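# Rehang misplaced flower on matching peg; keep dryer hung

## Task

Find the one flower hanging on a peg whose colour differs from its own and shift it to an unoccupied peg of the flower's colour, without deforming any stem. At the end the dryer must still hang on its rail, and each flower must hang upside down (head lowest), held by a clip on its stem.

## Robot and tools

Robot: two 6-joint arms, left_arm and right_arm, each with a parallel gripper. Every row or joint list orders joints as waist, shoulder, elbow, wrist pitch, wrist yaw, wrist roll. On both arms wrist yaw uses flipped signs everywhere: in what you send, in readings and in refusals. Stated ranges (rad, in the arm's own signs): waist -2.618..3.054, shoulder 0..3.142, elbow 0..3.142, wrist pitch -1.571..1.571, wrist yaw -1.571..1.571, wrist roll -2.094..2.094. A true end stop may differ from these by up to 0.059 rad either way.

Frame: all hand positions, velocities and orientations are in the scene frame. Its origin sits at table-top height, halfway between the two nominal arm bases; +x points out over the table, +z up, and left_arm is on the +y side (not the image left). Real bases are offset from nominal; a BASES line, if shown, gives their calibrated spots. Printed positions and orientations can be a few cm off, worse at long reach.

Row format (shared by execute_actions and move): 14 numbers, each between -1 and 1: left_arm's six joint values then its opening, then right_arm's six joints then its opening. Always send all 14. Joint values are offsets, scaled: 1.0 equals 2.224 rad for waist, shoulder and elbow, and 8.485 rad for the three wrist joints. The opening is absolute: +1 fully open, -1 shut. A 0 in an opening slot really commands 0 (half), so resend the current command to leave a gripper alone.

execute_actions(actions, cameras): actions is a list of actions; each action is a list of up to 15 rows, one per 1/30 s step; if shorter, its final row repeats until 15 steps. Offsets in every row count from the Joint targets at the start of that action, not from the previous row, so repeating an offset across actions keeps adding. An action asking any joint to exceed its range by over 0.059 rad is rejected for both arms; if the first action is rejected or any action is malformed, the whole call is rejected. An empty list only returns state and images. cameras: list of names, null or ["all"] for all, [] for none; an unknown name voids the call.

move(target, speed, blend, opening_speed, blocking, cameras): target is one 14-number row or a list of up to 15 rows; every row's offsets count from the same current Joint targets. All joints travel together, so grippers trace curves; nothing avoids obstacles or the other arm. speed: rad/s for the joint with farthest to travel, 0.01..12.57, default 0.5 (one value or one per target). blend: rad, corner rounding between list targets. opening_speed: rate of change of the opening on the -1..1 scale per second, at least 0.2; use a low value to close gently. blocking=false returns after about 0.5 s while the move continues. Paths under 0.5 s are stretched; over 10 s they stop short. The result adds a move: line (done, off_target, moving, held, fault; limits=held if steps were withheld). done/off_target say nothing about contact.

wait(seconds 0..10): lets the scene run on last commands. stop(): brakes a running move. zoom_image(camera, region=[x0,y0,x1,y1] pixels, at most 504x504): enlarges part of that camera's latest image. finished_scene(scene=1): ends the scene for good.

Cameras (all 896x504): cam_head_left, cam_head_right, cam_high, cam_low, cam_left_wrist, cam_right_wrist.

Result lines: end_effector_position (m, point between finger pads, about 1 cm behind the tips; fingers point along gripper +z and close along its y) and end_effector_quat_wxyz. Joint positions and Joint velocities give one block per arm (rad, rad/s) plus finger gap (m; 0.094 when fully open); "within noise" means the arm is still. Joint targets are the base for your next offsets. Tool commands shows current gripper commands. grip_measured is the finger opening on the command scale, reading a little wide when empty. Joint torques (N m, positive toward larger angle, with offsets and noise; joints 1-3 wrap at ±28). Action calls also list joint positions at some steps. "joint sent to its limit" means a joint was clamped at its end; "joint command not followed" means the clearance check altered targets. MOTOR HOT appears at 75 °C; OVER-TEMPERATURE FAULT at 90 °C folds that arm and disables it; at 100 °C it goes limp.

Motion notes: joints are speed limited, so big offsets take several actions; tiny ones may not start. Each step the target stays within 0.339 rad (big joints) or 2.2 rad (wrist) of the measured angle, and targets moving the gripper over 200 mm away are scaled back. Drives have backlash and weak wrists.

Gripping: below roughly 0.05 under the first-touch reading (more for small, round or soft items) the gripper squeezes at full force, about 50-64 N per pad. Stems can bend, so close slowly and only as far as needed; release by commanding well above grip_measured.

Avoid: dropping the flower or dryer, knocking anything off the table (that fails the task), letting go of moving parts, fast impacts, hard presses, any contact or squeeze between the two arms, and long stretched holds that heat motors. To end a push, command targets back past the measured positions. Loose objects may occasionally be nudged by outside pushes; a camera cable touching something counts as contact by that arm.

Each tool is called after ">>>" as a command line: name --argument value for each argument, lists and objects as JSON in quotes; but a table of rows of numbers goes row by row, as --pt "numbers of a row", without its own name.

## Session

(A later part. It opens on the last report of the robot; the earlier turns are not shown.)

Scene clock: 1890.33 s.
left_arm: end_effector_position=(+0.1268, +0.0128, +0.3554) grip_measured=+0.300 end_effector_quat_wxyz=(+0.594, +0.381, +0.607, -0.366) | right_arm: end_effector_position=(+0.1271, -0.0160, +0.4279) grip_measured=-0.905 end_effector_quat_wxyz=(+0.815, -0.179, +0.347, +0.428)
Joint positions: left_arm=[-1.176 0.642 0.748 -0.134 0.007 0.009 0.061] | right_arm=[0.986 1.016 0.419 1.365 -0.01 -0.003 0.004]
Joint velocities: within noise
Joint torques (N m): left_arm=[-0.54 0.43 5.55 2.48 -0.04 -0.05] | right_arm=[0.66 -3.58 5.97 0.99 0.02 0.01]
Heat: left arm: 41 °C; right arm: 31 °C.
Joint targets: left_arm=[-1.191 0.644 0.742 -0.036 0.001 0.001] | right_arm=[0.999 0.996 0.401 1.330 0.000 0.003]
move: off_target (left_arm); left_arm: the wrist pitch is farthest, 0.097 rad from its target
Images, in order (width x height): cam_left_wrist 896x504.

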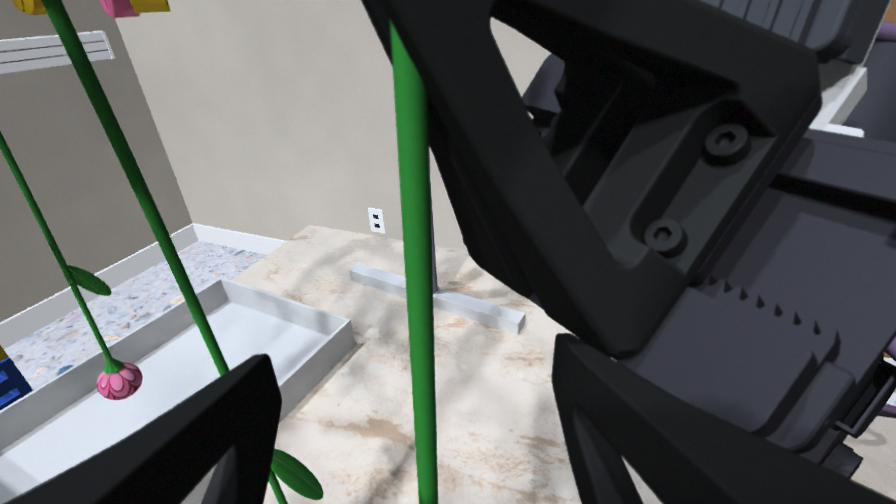

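>>> move --target '[0,0,0,0,0,0,-0.8,0,0,0,0,0,0,-0.95]' --opening_speed 0.8 --cameras '["cam_left_wrist"]'

>>> move --target '[0,0,0,0,0,0,-0.96,0,0,0,0,0,0,-0.95]' --opening_speed 0.25 --cameras '["cam_left_wrist", "cam_right_wrist"]'

Scene clock: 1900.17 s.
left_arm: end_effector_position=(+0.1277, +0.0099, +0.3543) grip_measured=-0.798 end_effector_quat_wxyz=(+0.593, +0.382, +0.608, -0.365) | right_arm: end_effector_position=(+0.1271, -0.0160, +0.4279) grip_measured=-0.905 end_effector_quat_wxyz=(+0.815, -0.179, +0.347, +0.428)
Joint positions: left_arm=[-1.177 0.654 0.748 -0.125 0.007 0.009 0.009] | right_arm=[0.986 1.016 0.419 1.365 -0.01 -0.003 0.004]
Joint velocities: within noise
Joint torques (N m): left_arm=[-0.79 -0.03 5.64 2.4 -0.01 -0.02] | right_arm=[0.65 -3.56 5.97 0.99 0.02 0.01]
Heat: left arm: 42 °C; right arm: 31 °C.
Joint targets: left_arm=[-1.191 0.644 0.742 -0.036 0.001 0.001] | right_arm=[0.999 0.996 0.401 1.330 0.000 0.003]
move: off_target (left_arm); left_arm: the wrist pitch is farthest, 0.089 rad from its target
Images, in order (width x height): cam_left_wrist 896x504.

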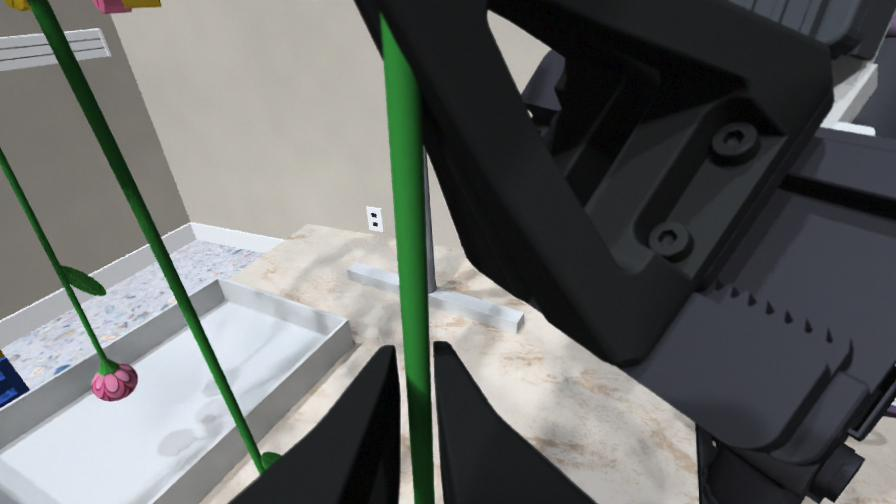

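Scene clock: 1901.03 s.
left_arm: end_effector_position=(+0.1265, +0.0093, +0.3543) grip_measured=-0.924 end_effector_quat_wxyz=(+0.592, +0.384, +0.607, -0.367) | right_arm: end_effector_position=(+0.1271, -0.0160, +0.4279) grip_measured=-0.905 end_effector_quat_wxyz=(+0.815, -0.179, +0.347, +0.428)
Joint positions: left_arm=[-1.182 0.654 0.748 -0.125 0.007 0.009 0.004] | right_arm=[0.986 1.016 0.419 1.365 -0.01 -0.003 0.004]
Joint velocities: within noise
Joint torques (N m): left_arm=[-0.62 -0.05 5.52 2.39 -0.03 -0.02] | right_arm=[0.66 -3.56 5.97 0.99 0.02 0.01]
Heat: left arm: 42 °C; right arm: 31 °C.
Joint targets: left_arm=[-1.191 0.644 0.742 -0.036 0.001 0.001] | right_arm=[0.999 0.996 0.401 1.330 0.000 0.003]
move: off_target (left_arm); left_arm: the wrist pitch is farthest, 0.089 rad from its target
Images, in order (width x height): cam_left_wrist 896x504, cam_right_wrist 896x504.

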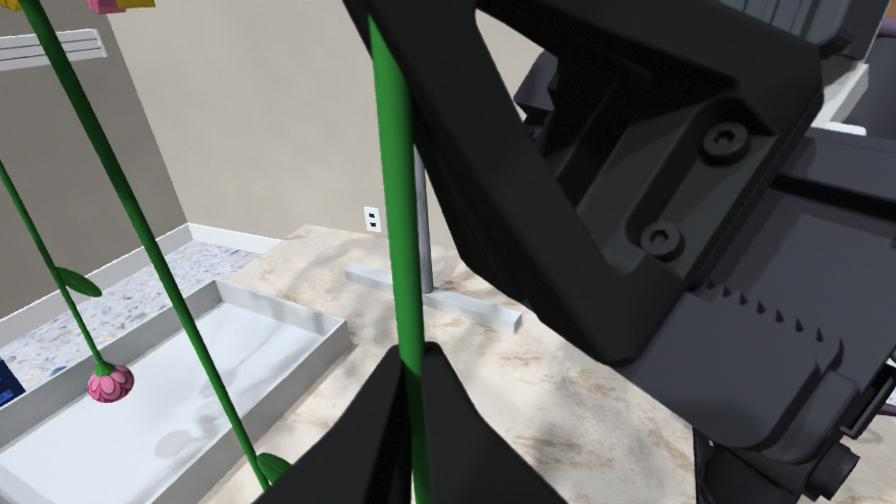

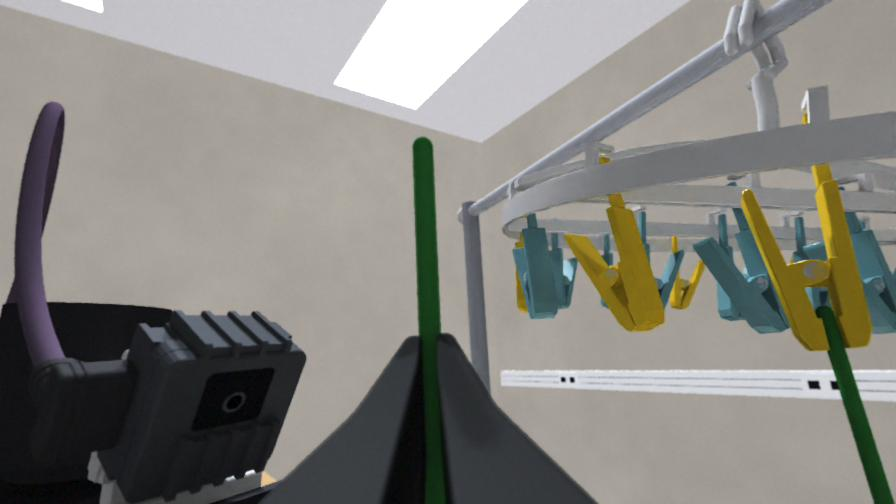

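>>> move --pt "0 0 0 0 0 0 -0.96 0 0 0 0 0 0 -0.1" --pt "0 0 0 0 0 0 -0.96 0 -0.1232 -0.0387 -0.022 0 0 -0.1" --speed '[0.3, 0.25]' --opening_speed 0.8 --cameras '["cam_head_left", "cam_left_wrist", "cam_right_wrist"]'

Scene clock: 1999.00 s.
left_arm: end_effector_position=(+0.1256, +0.0089, +0.3543) grip_measured=-0.926 end_effector_quat_wxyz=(+0.591, +0.385, +0.606, -0.368) | right_arm: end_effector_position=(+0.1015, -0.0536, +0.4305) grip_measured=-0.102 end_effector_quat_wxyz=(+0.817, -0.177, +0.343, +0.429)
Joint positions: left_arm=[-1.185 0.654 0.748 -0.125 0.007 0.009 0.003] | right_arm=[0.986 0.738 0.337 1.181 -0.01 -0.003 0.042]
Joint velocities: within noise
Joint torques (N m): left_arm=[-0.75 0.06 5.76 2.35 -0.05 0.02] | right_arm=[0.65 -1.05 5.97 0.93 0.02 0.01]
Heat: left arm: 46 °C; right arm: 30 °C.
Joint targets: left_arm=[-1.191 0.644 0.742 -0.036 0.001 0.001] | right_arm=[0.999 0.722 0.315 1.143 0.000 0.003]
move: off_target (left_arm, right_arm); left_arm: the wrist pitch is farthest, 0.089 rad from its target; right_arm: the wrist pitch is farthest, 0.038 rad from its target
Images, in order (width x height): cam_head_left 896x504, cam_left_wrist 896x504, cam_right_wrist 896x504.

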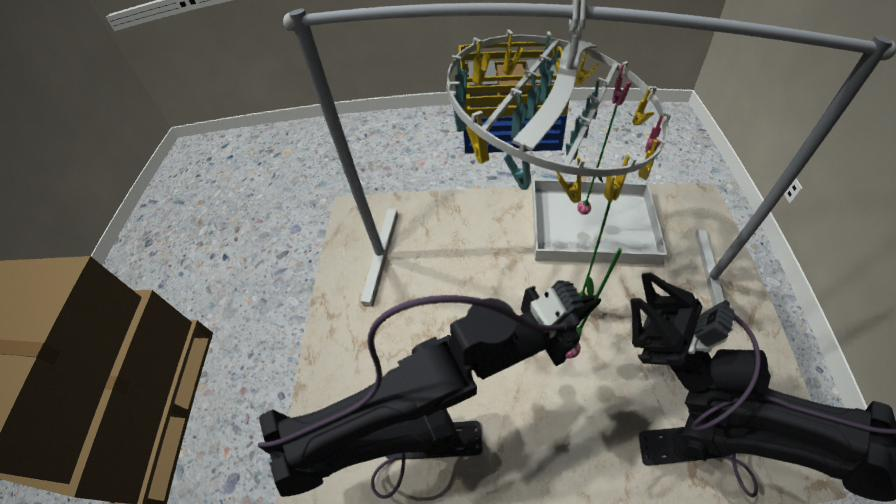

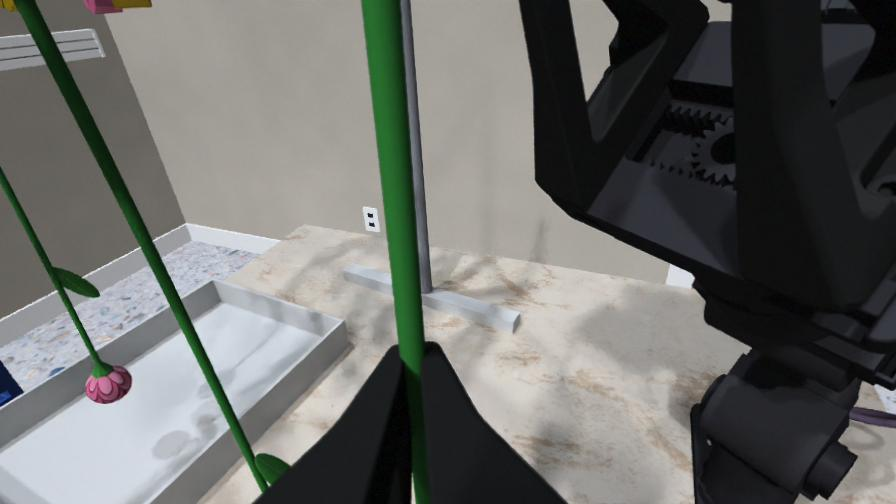

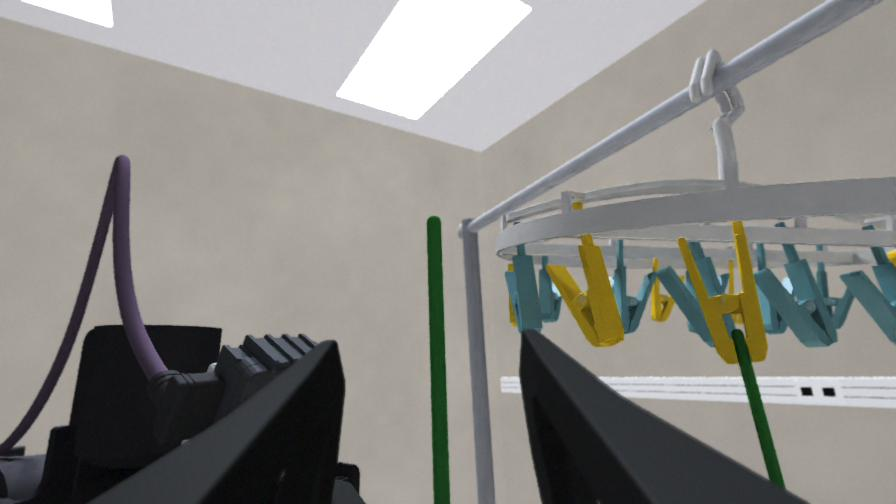

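>>> move --pt "0.2608 -0.0863 -0.1853 0.0266 0 0 -0.96 -0.7599 0 0 0 0 0 0.302" --pt "0.3759 0.2567 -0.0854 0.0909 -0.0907 0 -0.96 -0.7599 0.4281 0.6587 -0.1382 0.1827 0 0.302" --pt "0.4973 0.4858 0.1289 0.0969 -0.1819 0 -0.96 -0.5751 0.4281 0.6587 -0.1382 0.1827 0 0.302" --speed '[0.9, 0.8, 0.5]' --blend '[0.1, 0.1, 0]'

Scene clock: 2019.37 s.
left_arm: end_effector_position=(+0.3499, +0.0888, +0.2543) grip_measured=-0.926 end_effector_quat_wxyz=(+0.497, +0.490, +0.510, -0.503) | right_arm: end_effector_position=(+0.3606, -0.1950, +0.4572) grip_measured=+0.300 end_effector_quat_wxyz=(+0.584, -0.428, +0.562, +0.400)
Joint positions: left_arm=[-0.087 1.726 0.975 0.73 -1.527 -0.004 0.003] | right_arm=[-0.282 1.677 1.725 0.012 1.547 0.01 0.061]
Joint velocities: within noise
Joint torques (N m): left_arm=[0.14 -7.8 9.72 1.49 -0.15 0] | right_arm=[0.18 -8.81 13.01 0.94 0.07 0]
Heat: left arm: 47 °C; right arm: 32 °C.
Joint targets: left_arm=[-0.085 1.724 1.029 0.786 -1.543 0.001] | right_arm=[-0.280 1.674 1.780 -0.029 1.550 0.003]
move: off_target (left_arm, right_arm); left_arm: the wrist pitch is farthest, 0.056 rad from its target; right_arm: the elbow is farthest, 0.055 rad from its target

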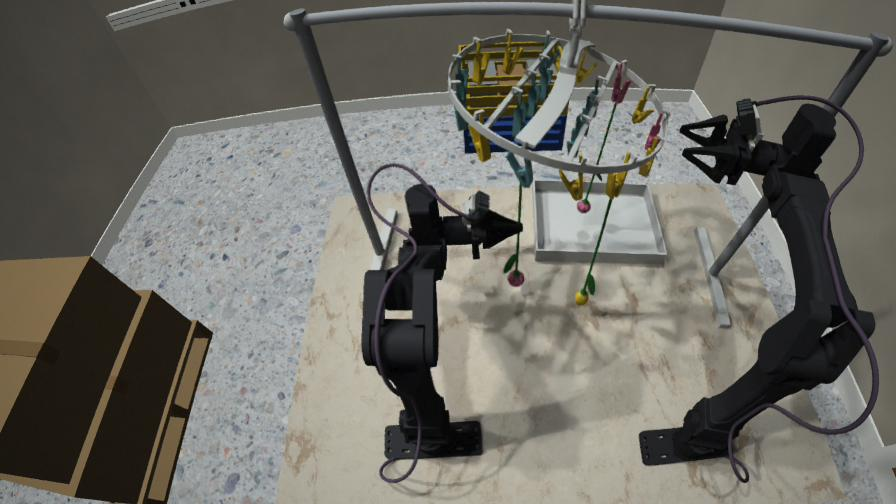

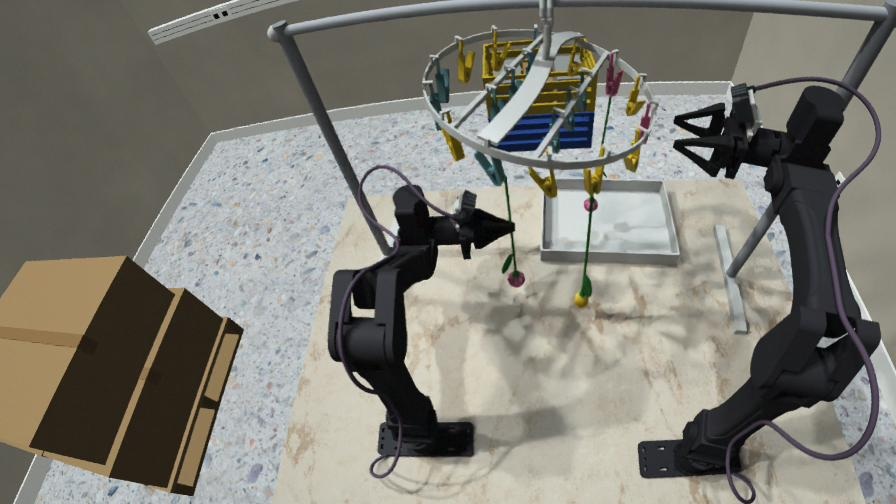

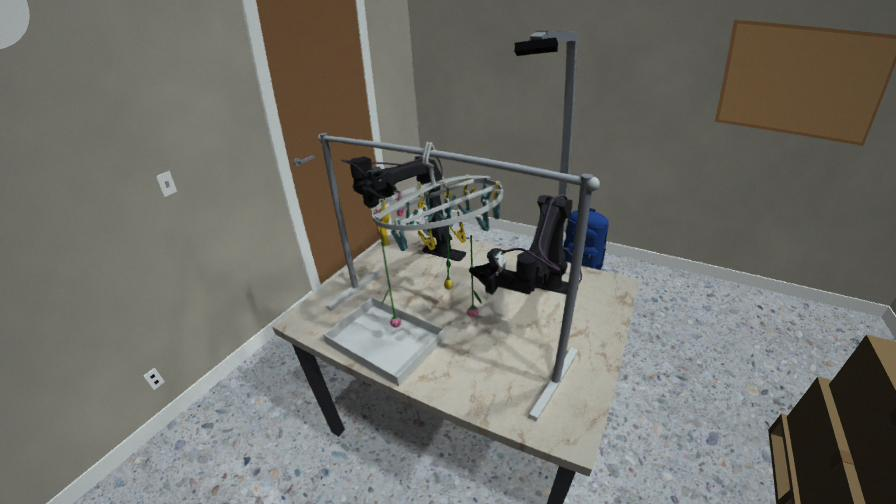

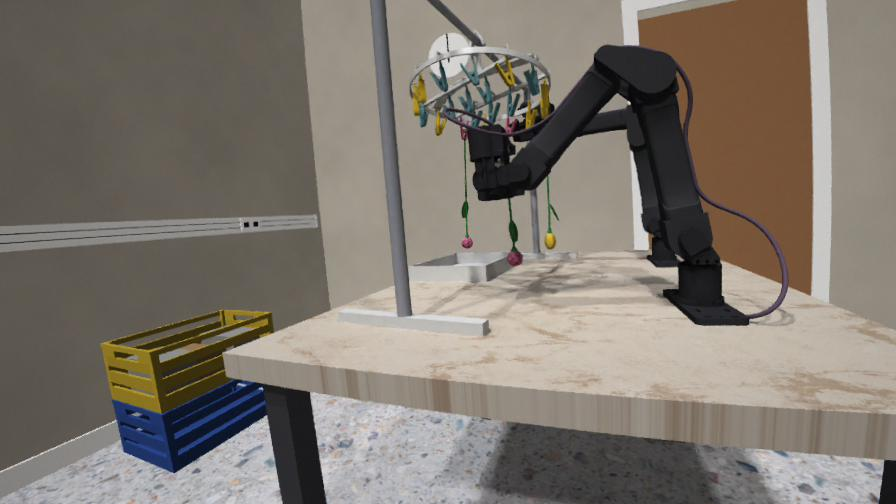

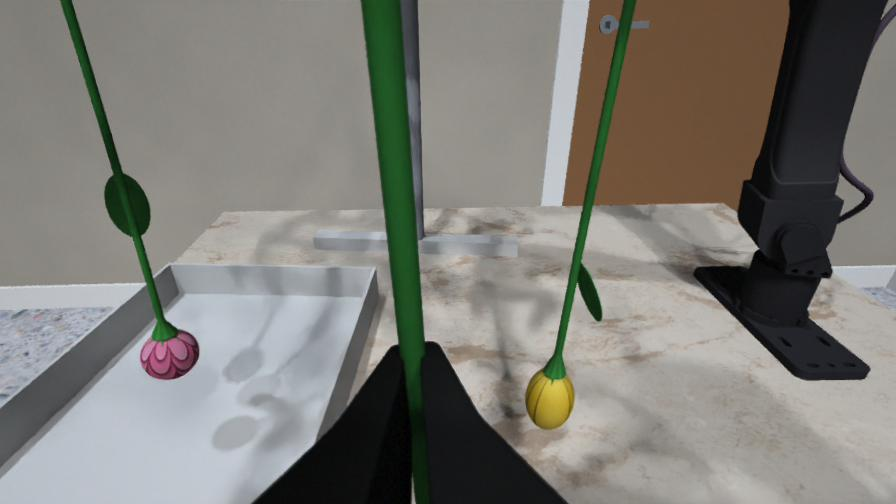

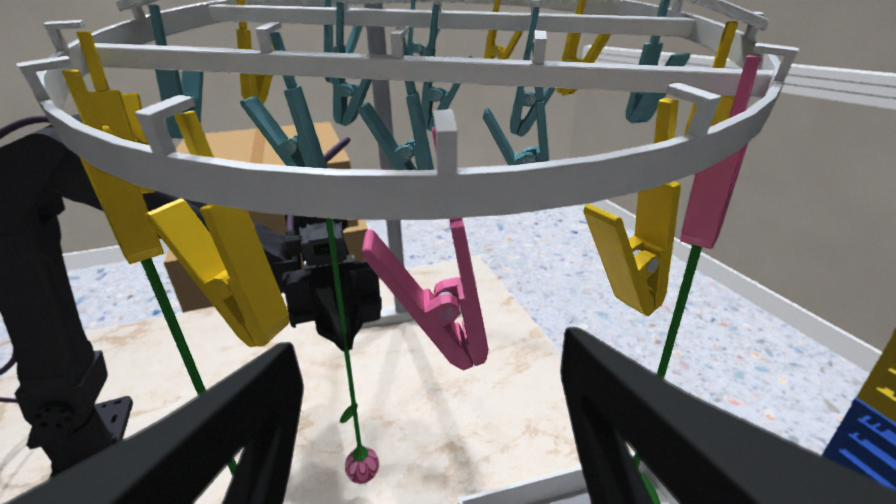

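>>> zoom_image --camera "cam_right_wrist" --region '[330, 90, 530, 390]'

Scaled by 1.680 from the camera's 896x504 image, which has a finer 1280x720 frame.

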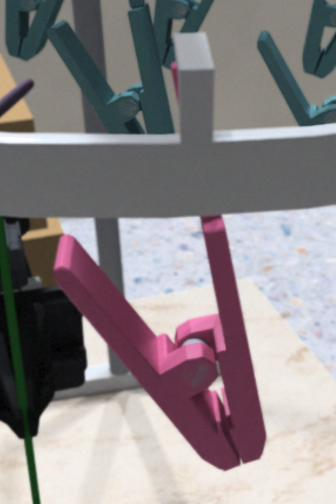

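>>> move --target '[0,0,0,0,0,0,-0.96,0.0474,0.0161,0.0121,-0.0075,-0.0054,0,0.302]' --speed 0.2 --cameras '["cam_right_wrist"]'

>>> zoom_image --camera "cam_right_wrist" --region '[330, 150, 550, 480]'

Scene clock: 2069.30 s.
left_arm: end_effector_position=(+0.3499, +0.0888, +0.2543) grip_measured=-0.926 end_effector_quat_wxyz=(+0.497, +0.490, +0.510, -0.503) | right_arm: end_effector_position=(+0.3672, -0.1557, +0.4480) grip_measured=+0.300 end_effector_quat_wxyz=(+0.553, -0.428, +0.563, +0.440)
Joint positions: left_arm=[-0.087 1.726 0.975 0.73 -1.527 -0.004 0.003] | right_arm=[-0.175 1.711 1.748 -0.049 1.51 0.01 0.061]
Joint velocities: within noise
Joint torques (N m): left_arm=[0.2 -7.76 9.83 1.49 -0.11 0] | right_arm=[0.29 -9.05 13.42 0.97 -0.11 0.01]
Heat: left arm: 41 °C; right arm: 35 °C.
Joint targets: left_arm=[-0.085 1.724 1.029 0.786 -1.543 0.001] | right_arm=[-0.174 1.710 1.807 -0.093 1.504 0.003]
move: off_target (left_arm, right_arm); left_arm: the wrist pitch is farthest, 0.056 rad from its target; right_arm: the elbow is farthest, 0.059 rad from its target
Images, in order (width x height): cam_right_wrist 896x504.

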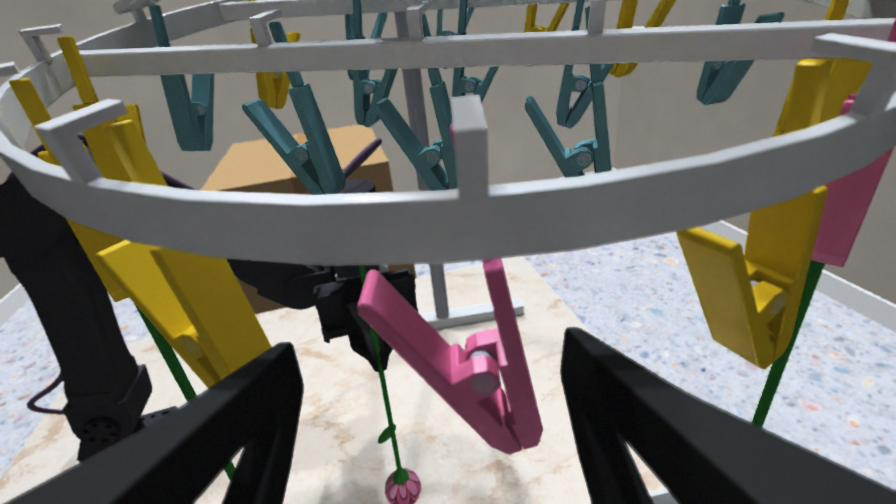

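Scaled by 1.527 from the camera's 896x504 image, which has a finer 1280x720 frame.

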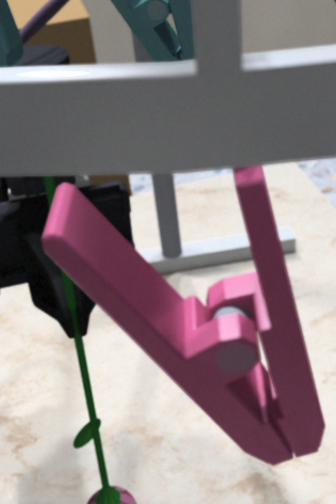

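>>> wait --seconds 0.1 --cameras '["cam_head_left", "cam_head_right"]'

>>> zoom_image --camera "cam_head_left" --region '[610, 80, 730, 200]'

>>> zoom_image --camera "cam_head_right" --region '[600, 70, 720, 190]'

Scene clock: 2090.07 s.
left_arm: end_effector_position=(+0.3499, +0.0888, +0.2543) grip_measured=-0.926 end_effector_quat_wxyz=(+0.497, +0.490, +0.510, -0.503) | right_arm: end_effector_position=(+0.3674, -0.1564, +0.4480) grip_measured=+0.300 end_effector_quat_wxyz=(+0.554, -0.428, +0.563, +0.440)
Joint positions: left_arm=[-0.087 1.726 0.975 0.73 -1.527 -0.004 0.003] | right_arm=[-0.176 1.711 1.748 -0.049 1.51 0.01 0.061]
Joint velocities: within noise
Joint torques (N m): left_arm=[0.18 -7.86 9.81 1.5 -0.12 -0.01] | right_arm=[0.31 -9.05 13.42 0.97 -0.1 0.01]
Heat: left arm: 40 °C; right arm: 36 °C.
Joint targets: left_arm=[-0.085 1.724 1.029 0.786 -1.543 0.001] | right_arm=[-0.174 1.710 1.807 -0.093 1.504 0.003]
Tool commands: left_gripper/opening=-0.96 right_gripper/opening=+0.302
wait: 0.10 s; at rest from the start
Images, in order (width x height): cam_head_left 896x504, cam_head_right 896x504.

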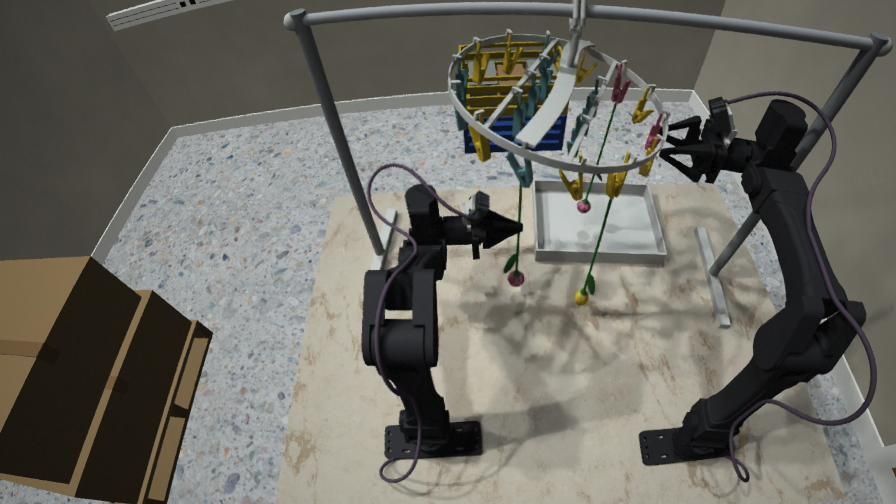

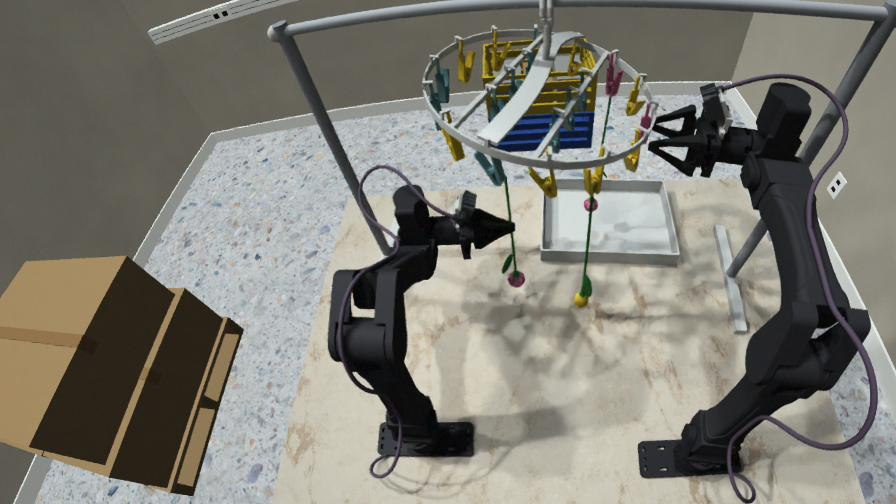

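Scaled by 4.200 from the camera's 896x504 image, which has a finer 1280x720 frame.

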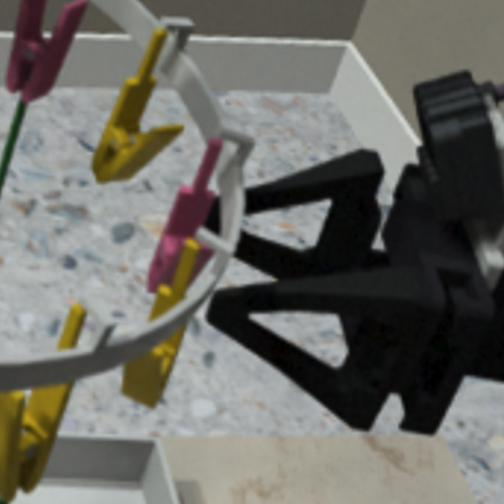

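Scaled by 4.200 from the camera's 896x504 image, which has a finer 1280x720 frame.

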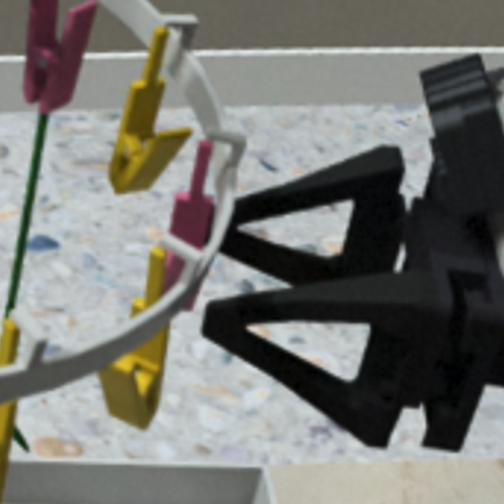

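>>> execute_actions --actions '[]' --cameras '["cam_right_wrist", "cam_head_left", "cam_head_right", "cam_low"]'

Scene clock: 2125.97 s.
left_arm: end_effector_position=(+0.3499, +0.0888, +0.2543) grip_measured=-0.926 end_effector_quat_wxyz=(+0.497, +0.490, +0.510, -0.503) | right_arm: end_effector_position=(+0.3676, -0.1564, +0.4480) grip_measured=+0.300 end_effector_quat_wxyz=(+0.554, -0.427, +0.564, +0.439)
Joint positions: left_arm=[-0.087 1.726 0.975 0.73 -1.527 -0.004 0.003] | right_arm=[-0.176 1.711 1.748 -0.049 1.508 0.01 0.061]
Joint velocities: within noise
Joint torques (N m): left_arm=[0.03 -7.82 9.94 1.52 -0.12 0.03] | right_arm=[0.29 -9.03 13.42 0.97 -0.1 0]
Heat: left arm: 41 °C; right arm: 37 °C.
Joint targets: left_arm=[-0.085 1.724 1.029 0.786 -1.543 0.001] | right_arm=[-0.174 1.710 1.807 -0.093 1.504 0.003]
Tool commands: left_gripper/opening=-0.96 right_gripper/opening=+0.302
Images, in order (width x height): cam_head_left 896x504, cam_head_right 896x504, cam_low 896x504, cam_right_wrist 896x504.

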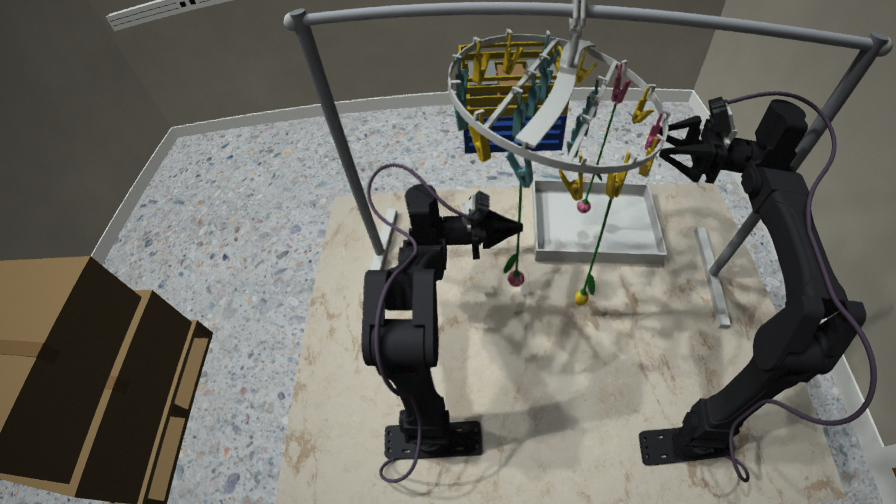

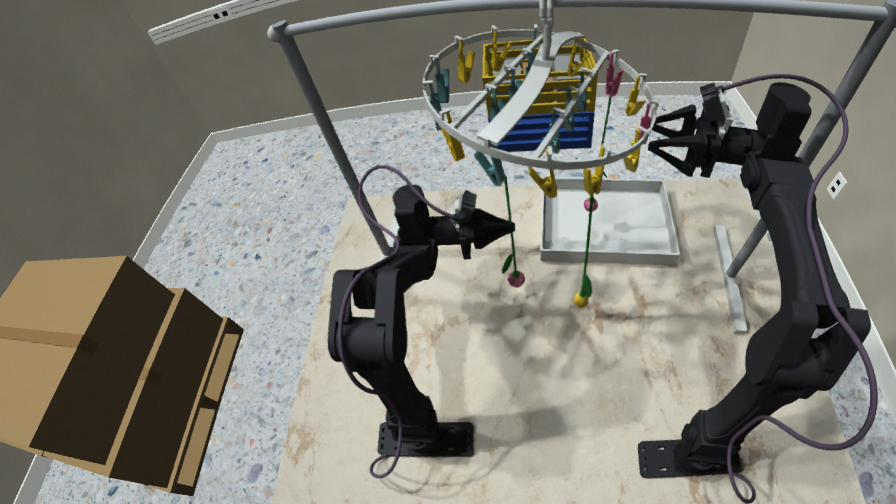

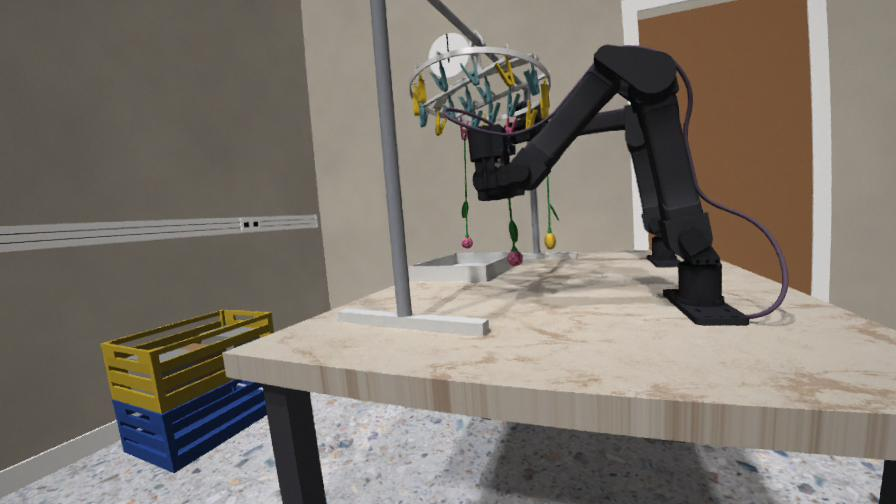

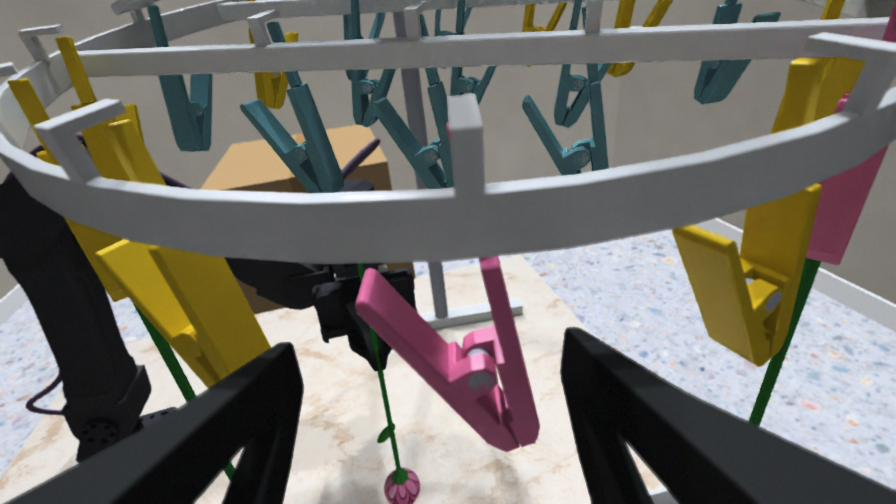

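>>> zoom_image --camera "cam_right_wrist" --region '[240, 220, 640, 500]'

>>> zoom_image --camera "cam_head_left" --region '[610, 80, 730, 200]'

>>> zoom_image --camera "cam_head_right" --region '[600, 70, 720, 190]'

Scaled by 1.260 from the camera's 896x504 image, which has a finer 1280x720 frame.

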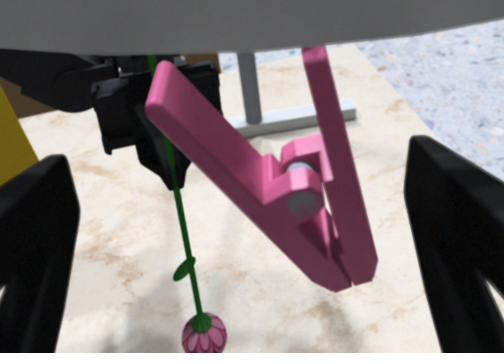

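Scaled by 4.200 from the camera's 896x504 image, which has a finer 1280x720 frame.

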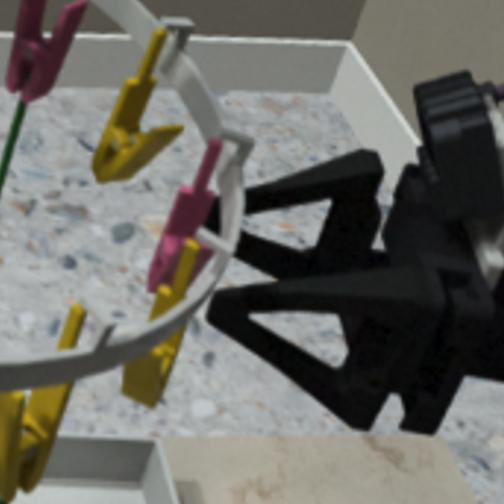

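Scaled by 4.200 from the camera's 896x504 image, which has a finer 1280x720 frame.

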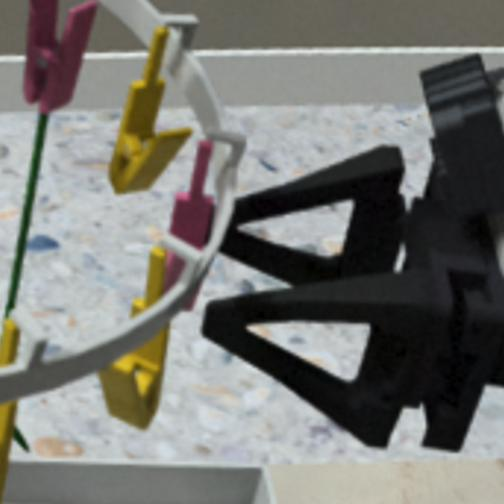

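>>> move --target '[0,0,0,0,0,0,-0.96,0.0121,0.0070,0.0081,-0.0003,-0.0019,0,-0.04]' --speed 0.1 --cameras '["cam_right_wrist", "cam_head_left", "cam_head_right"]'

>>> zoom_image --camera "cam_head_left" --region '[610, 80, 730, 200]'

>>> zoom_image --camera "cam_head_right" --region '[600, 70, 720, 190]'

Scene clock: 2203.30 s.
left_arm: end_effector_position=(+0.3499, +0.0888, +0.2543) grip_measured=-0.926 end_effector_quat_wxyz=(+0.497, +0.490, +0.510, -0.503) | right_arm: end_effector_position=(+0.3707, -0.1458, +0.4486) grip_measured=-0.038 end_effector_quat_wxyz=(+0.551, -0.432, +0.560, +0.442)
Joint positions: left_arm=[-0.087 1.726 0.975 0.73 -1.527 -0.004 0.003] | right_arm=[-0.147 1.726 1.768 -0.052 1.493 0.01 0.045]
Joint velocities: within noise
Joint torques (N m): left_arm=[0.2 -7.79 9.77 1.52 -0.09 -0.02] | right_arm=[0.57 -9.06 13.27 0.98 -0.09 0.01]
Heat: left arm: 42 °C; right arm: 39 °C.
Joint targets: left_arm=[-0.085 1.724 1.029 0.786 -1.543 0.001] | right_arm=[-0.147 1.726 1.825 -0.095 1.488 0.003]
move: off_target (left_arm, right_arm); left_arm: the wrist pitch is farthest, 0.056 rad from its target; right_arm: the elbow is farthest, 0.057 rad from its target
Images, in order (width x height): cam_head_left 896x504, cam_head_right 896x504, cam_right_wrist 896x504.

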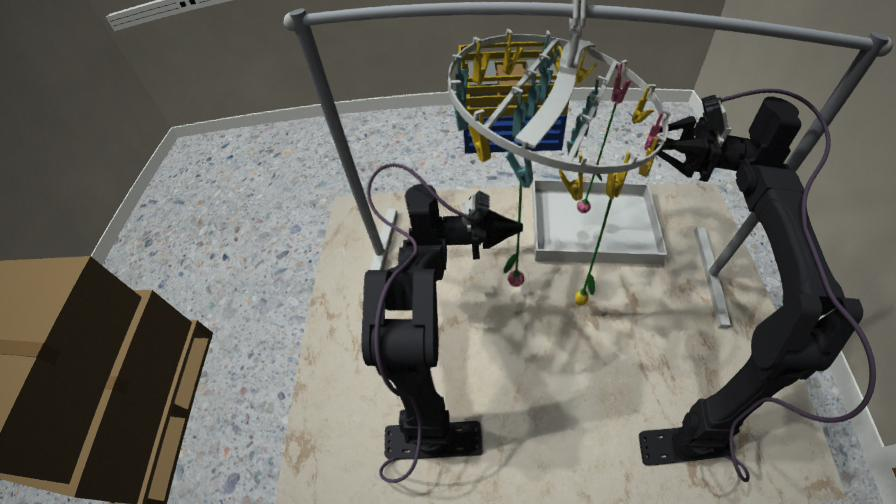

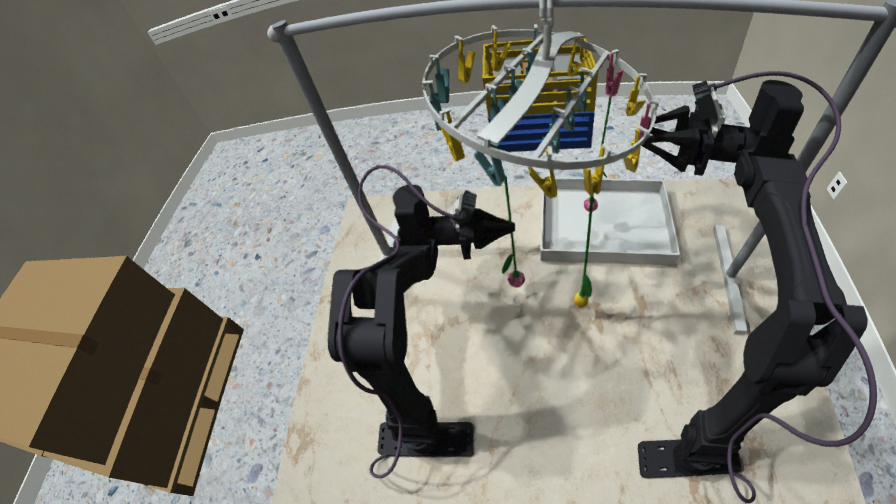

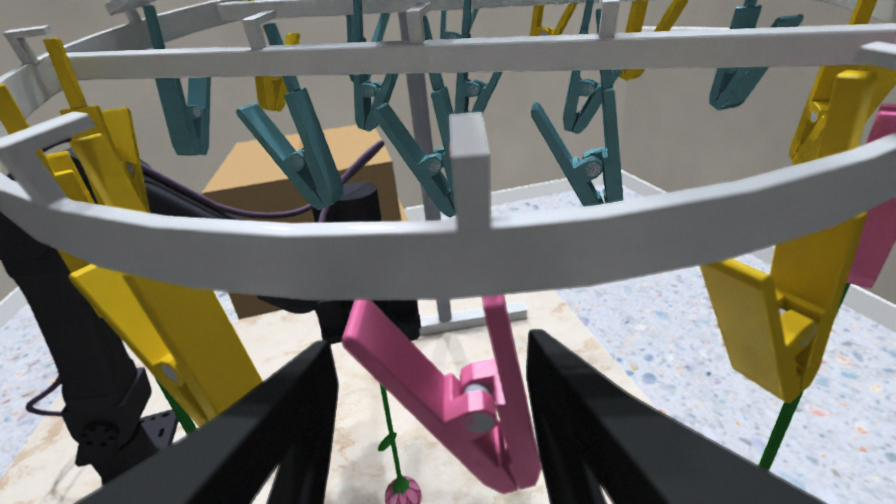

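Scaled by 4.200 from the camera's 896x504 image, which has a finer 1280x720 frame.

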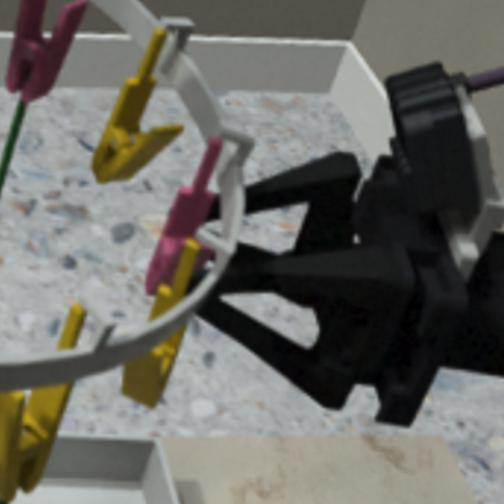

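Scaled by 4.200 from the camera's 896x504 image, which has a finer 1280x720 frame.

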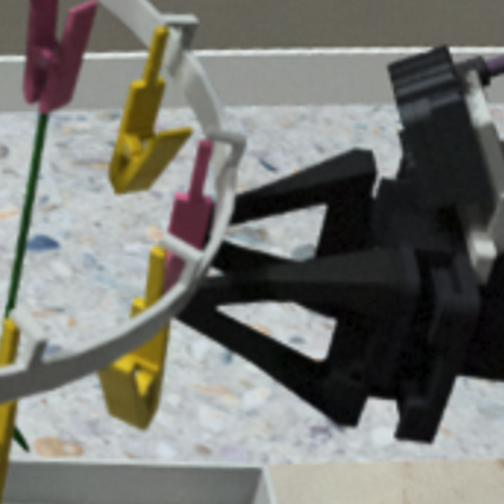

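>>> zoom_image --camera "cam_right_wrist" --region '[290, 240, 610, 504]'

Scaled by 1.575 from the camera's 896x504 image, which has a finer 1280x720 frame.

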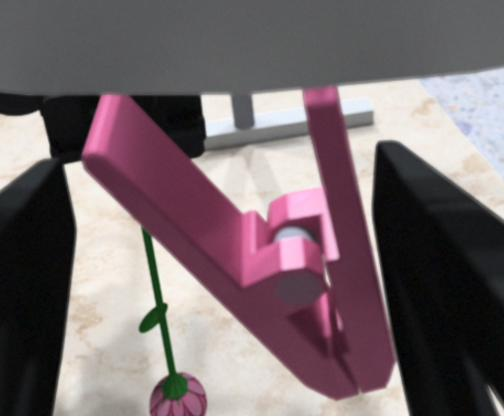

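>>> zoom_image --camera "cam_right_wrist" --region '[330, 280, 430, 380]'

>>> zoom_image --camera "cam_right_wrist" --region '[440, 400, 560, 500]'

Scaled by 5.040 from the camera's 896x504 image, which has a finer 1280x720 frame.

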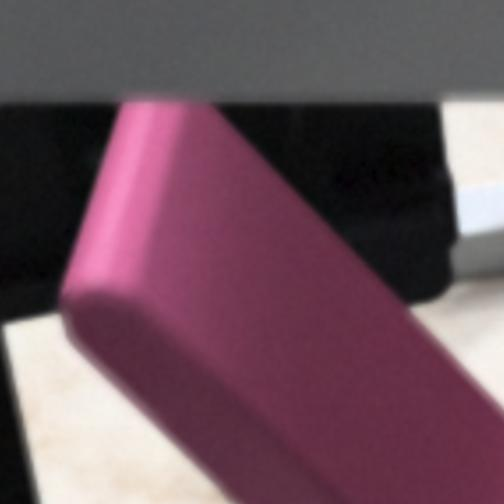

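Scaled by 4.200 from the camera's 896x504 image, which has a finer 1280x720 frame.

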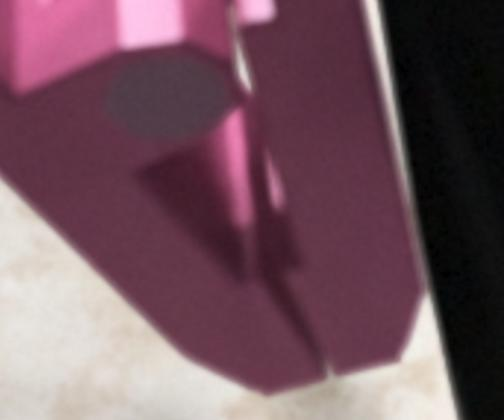

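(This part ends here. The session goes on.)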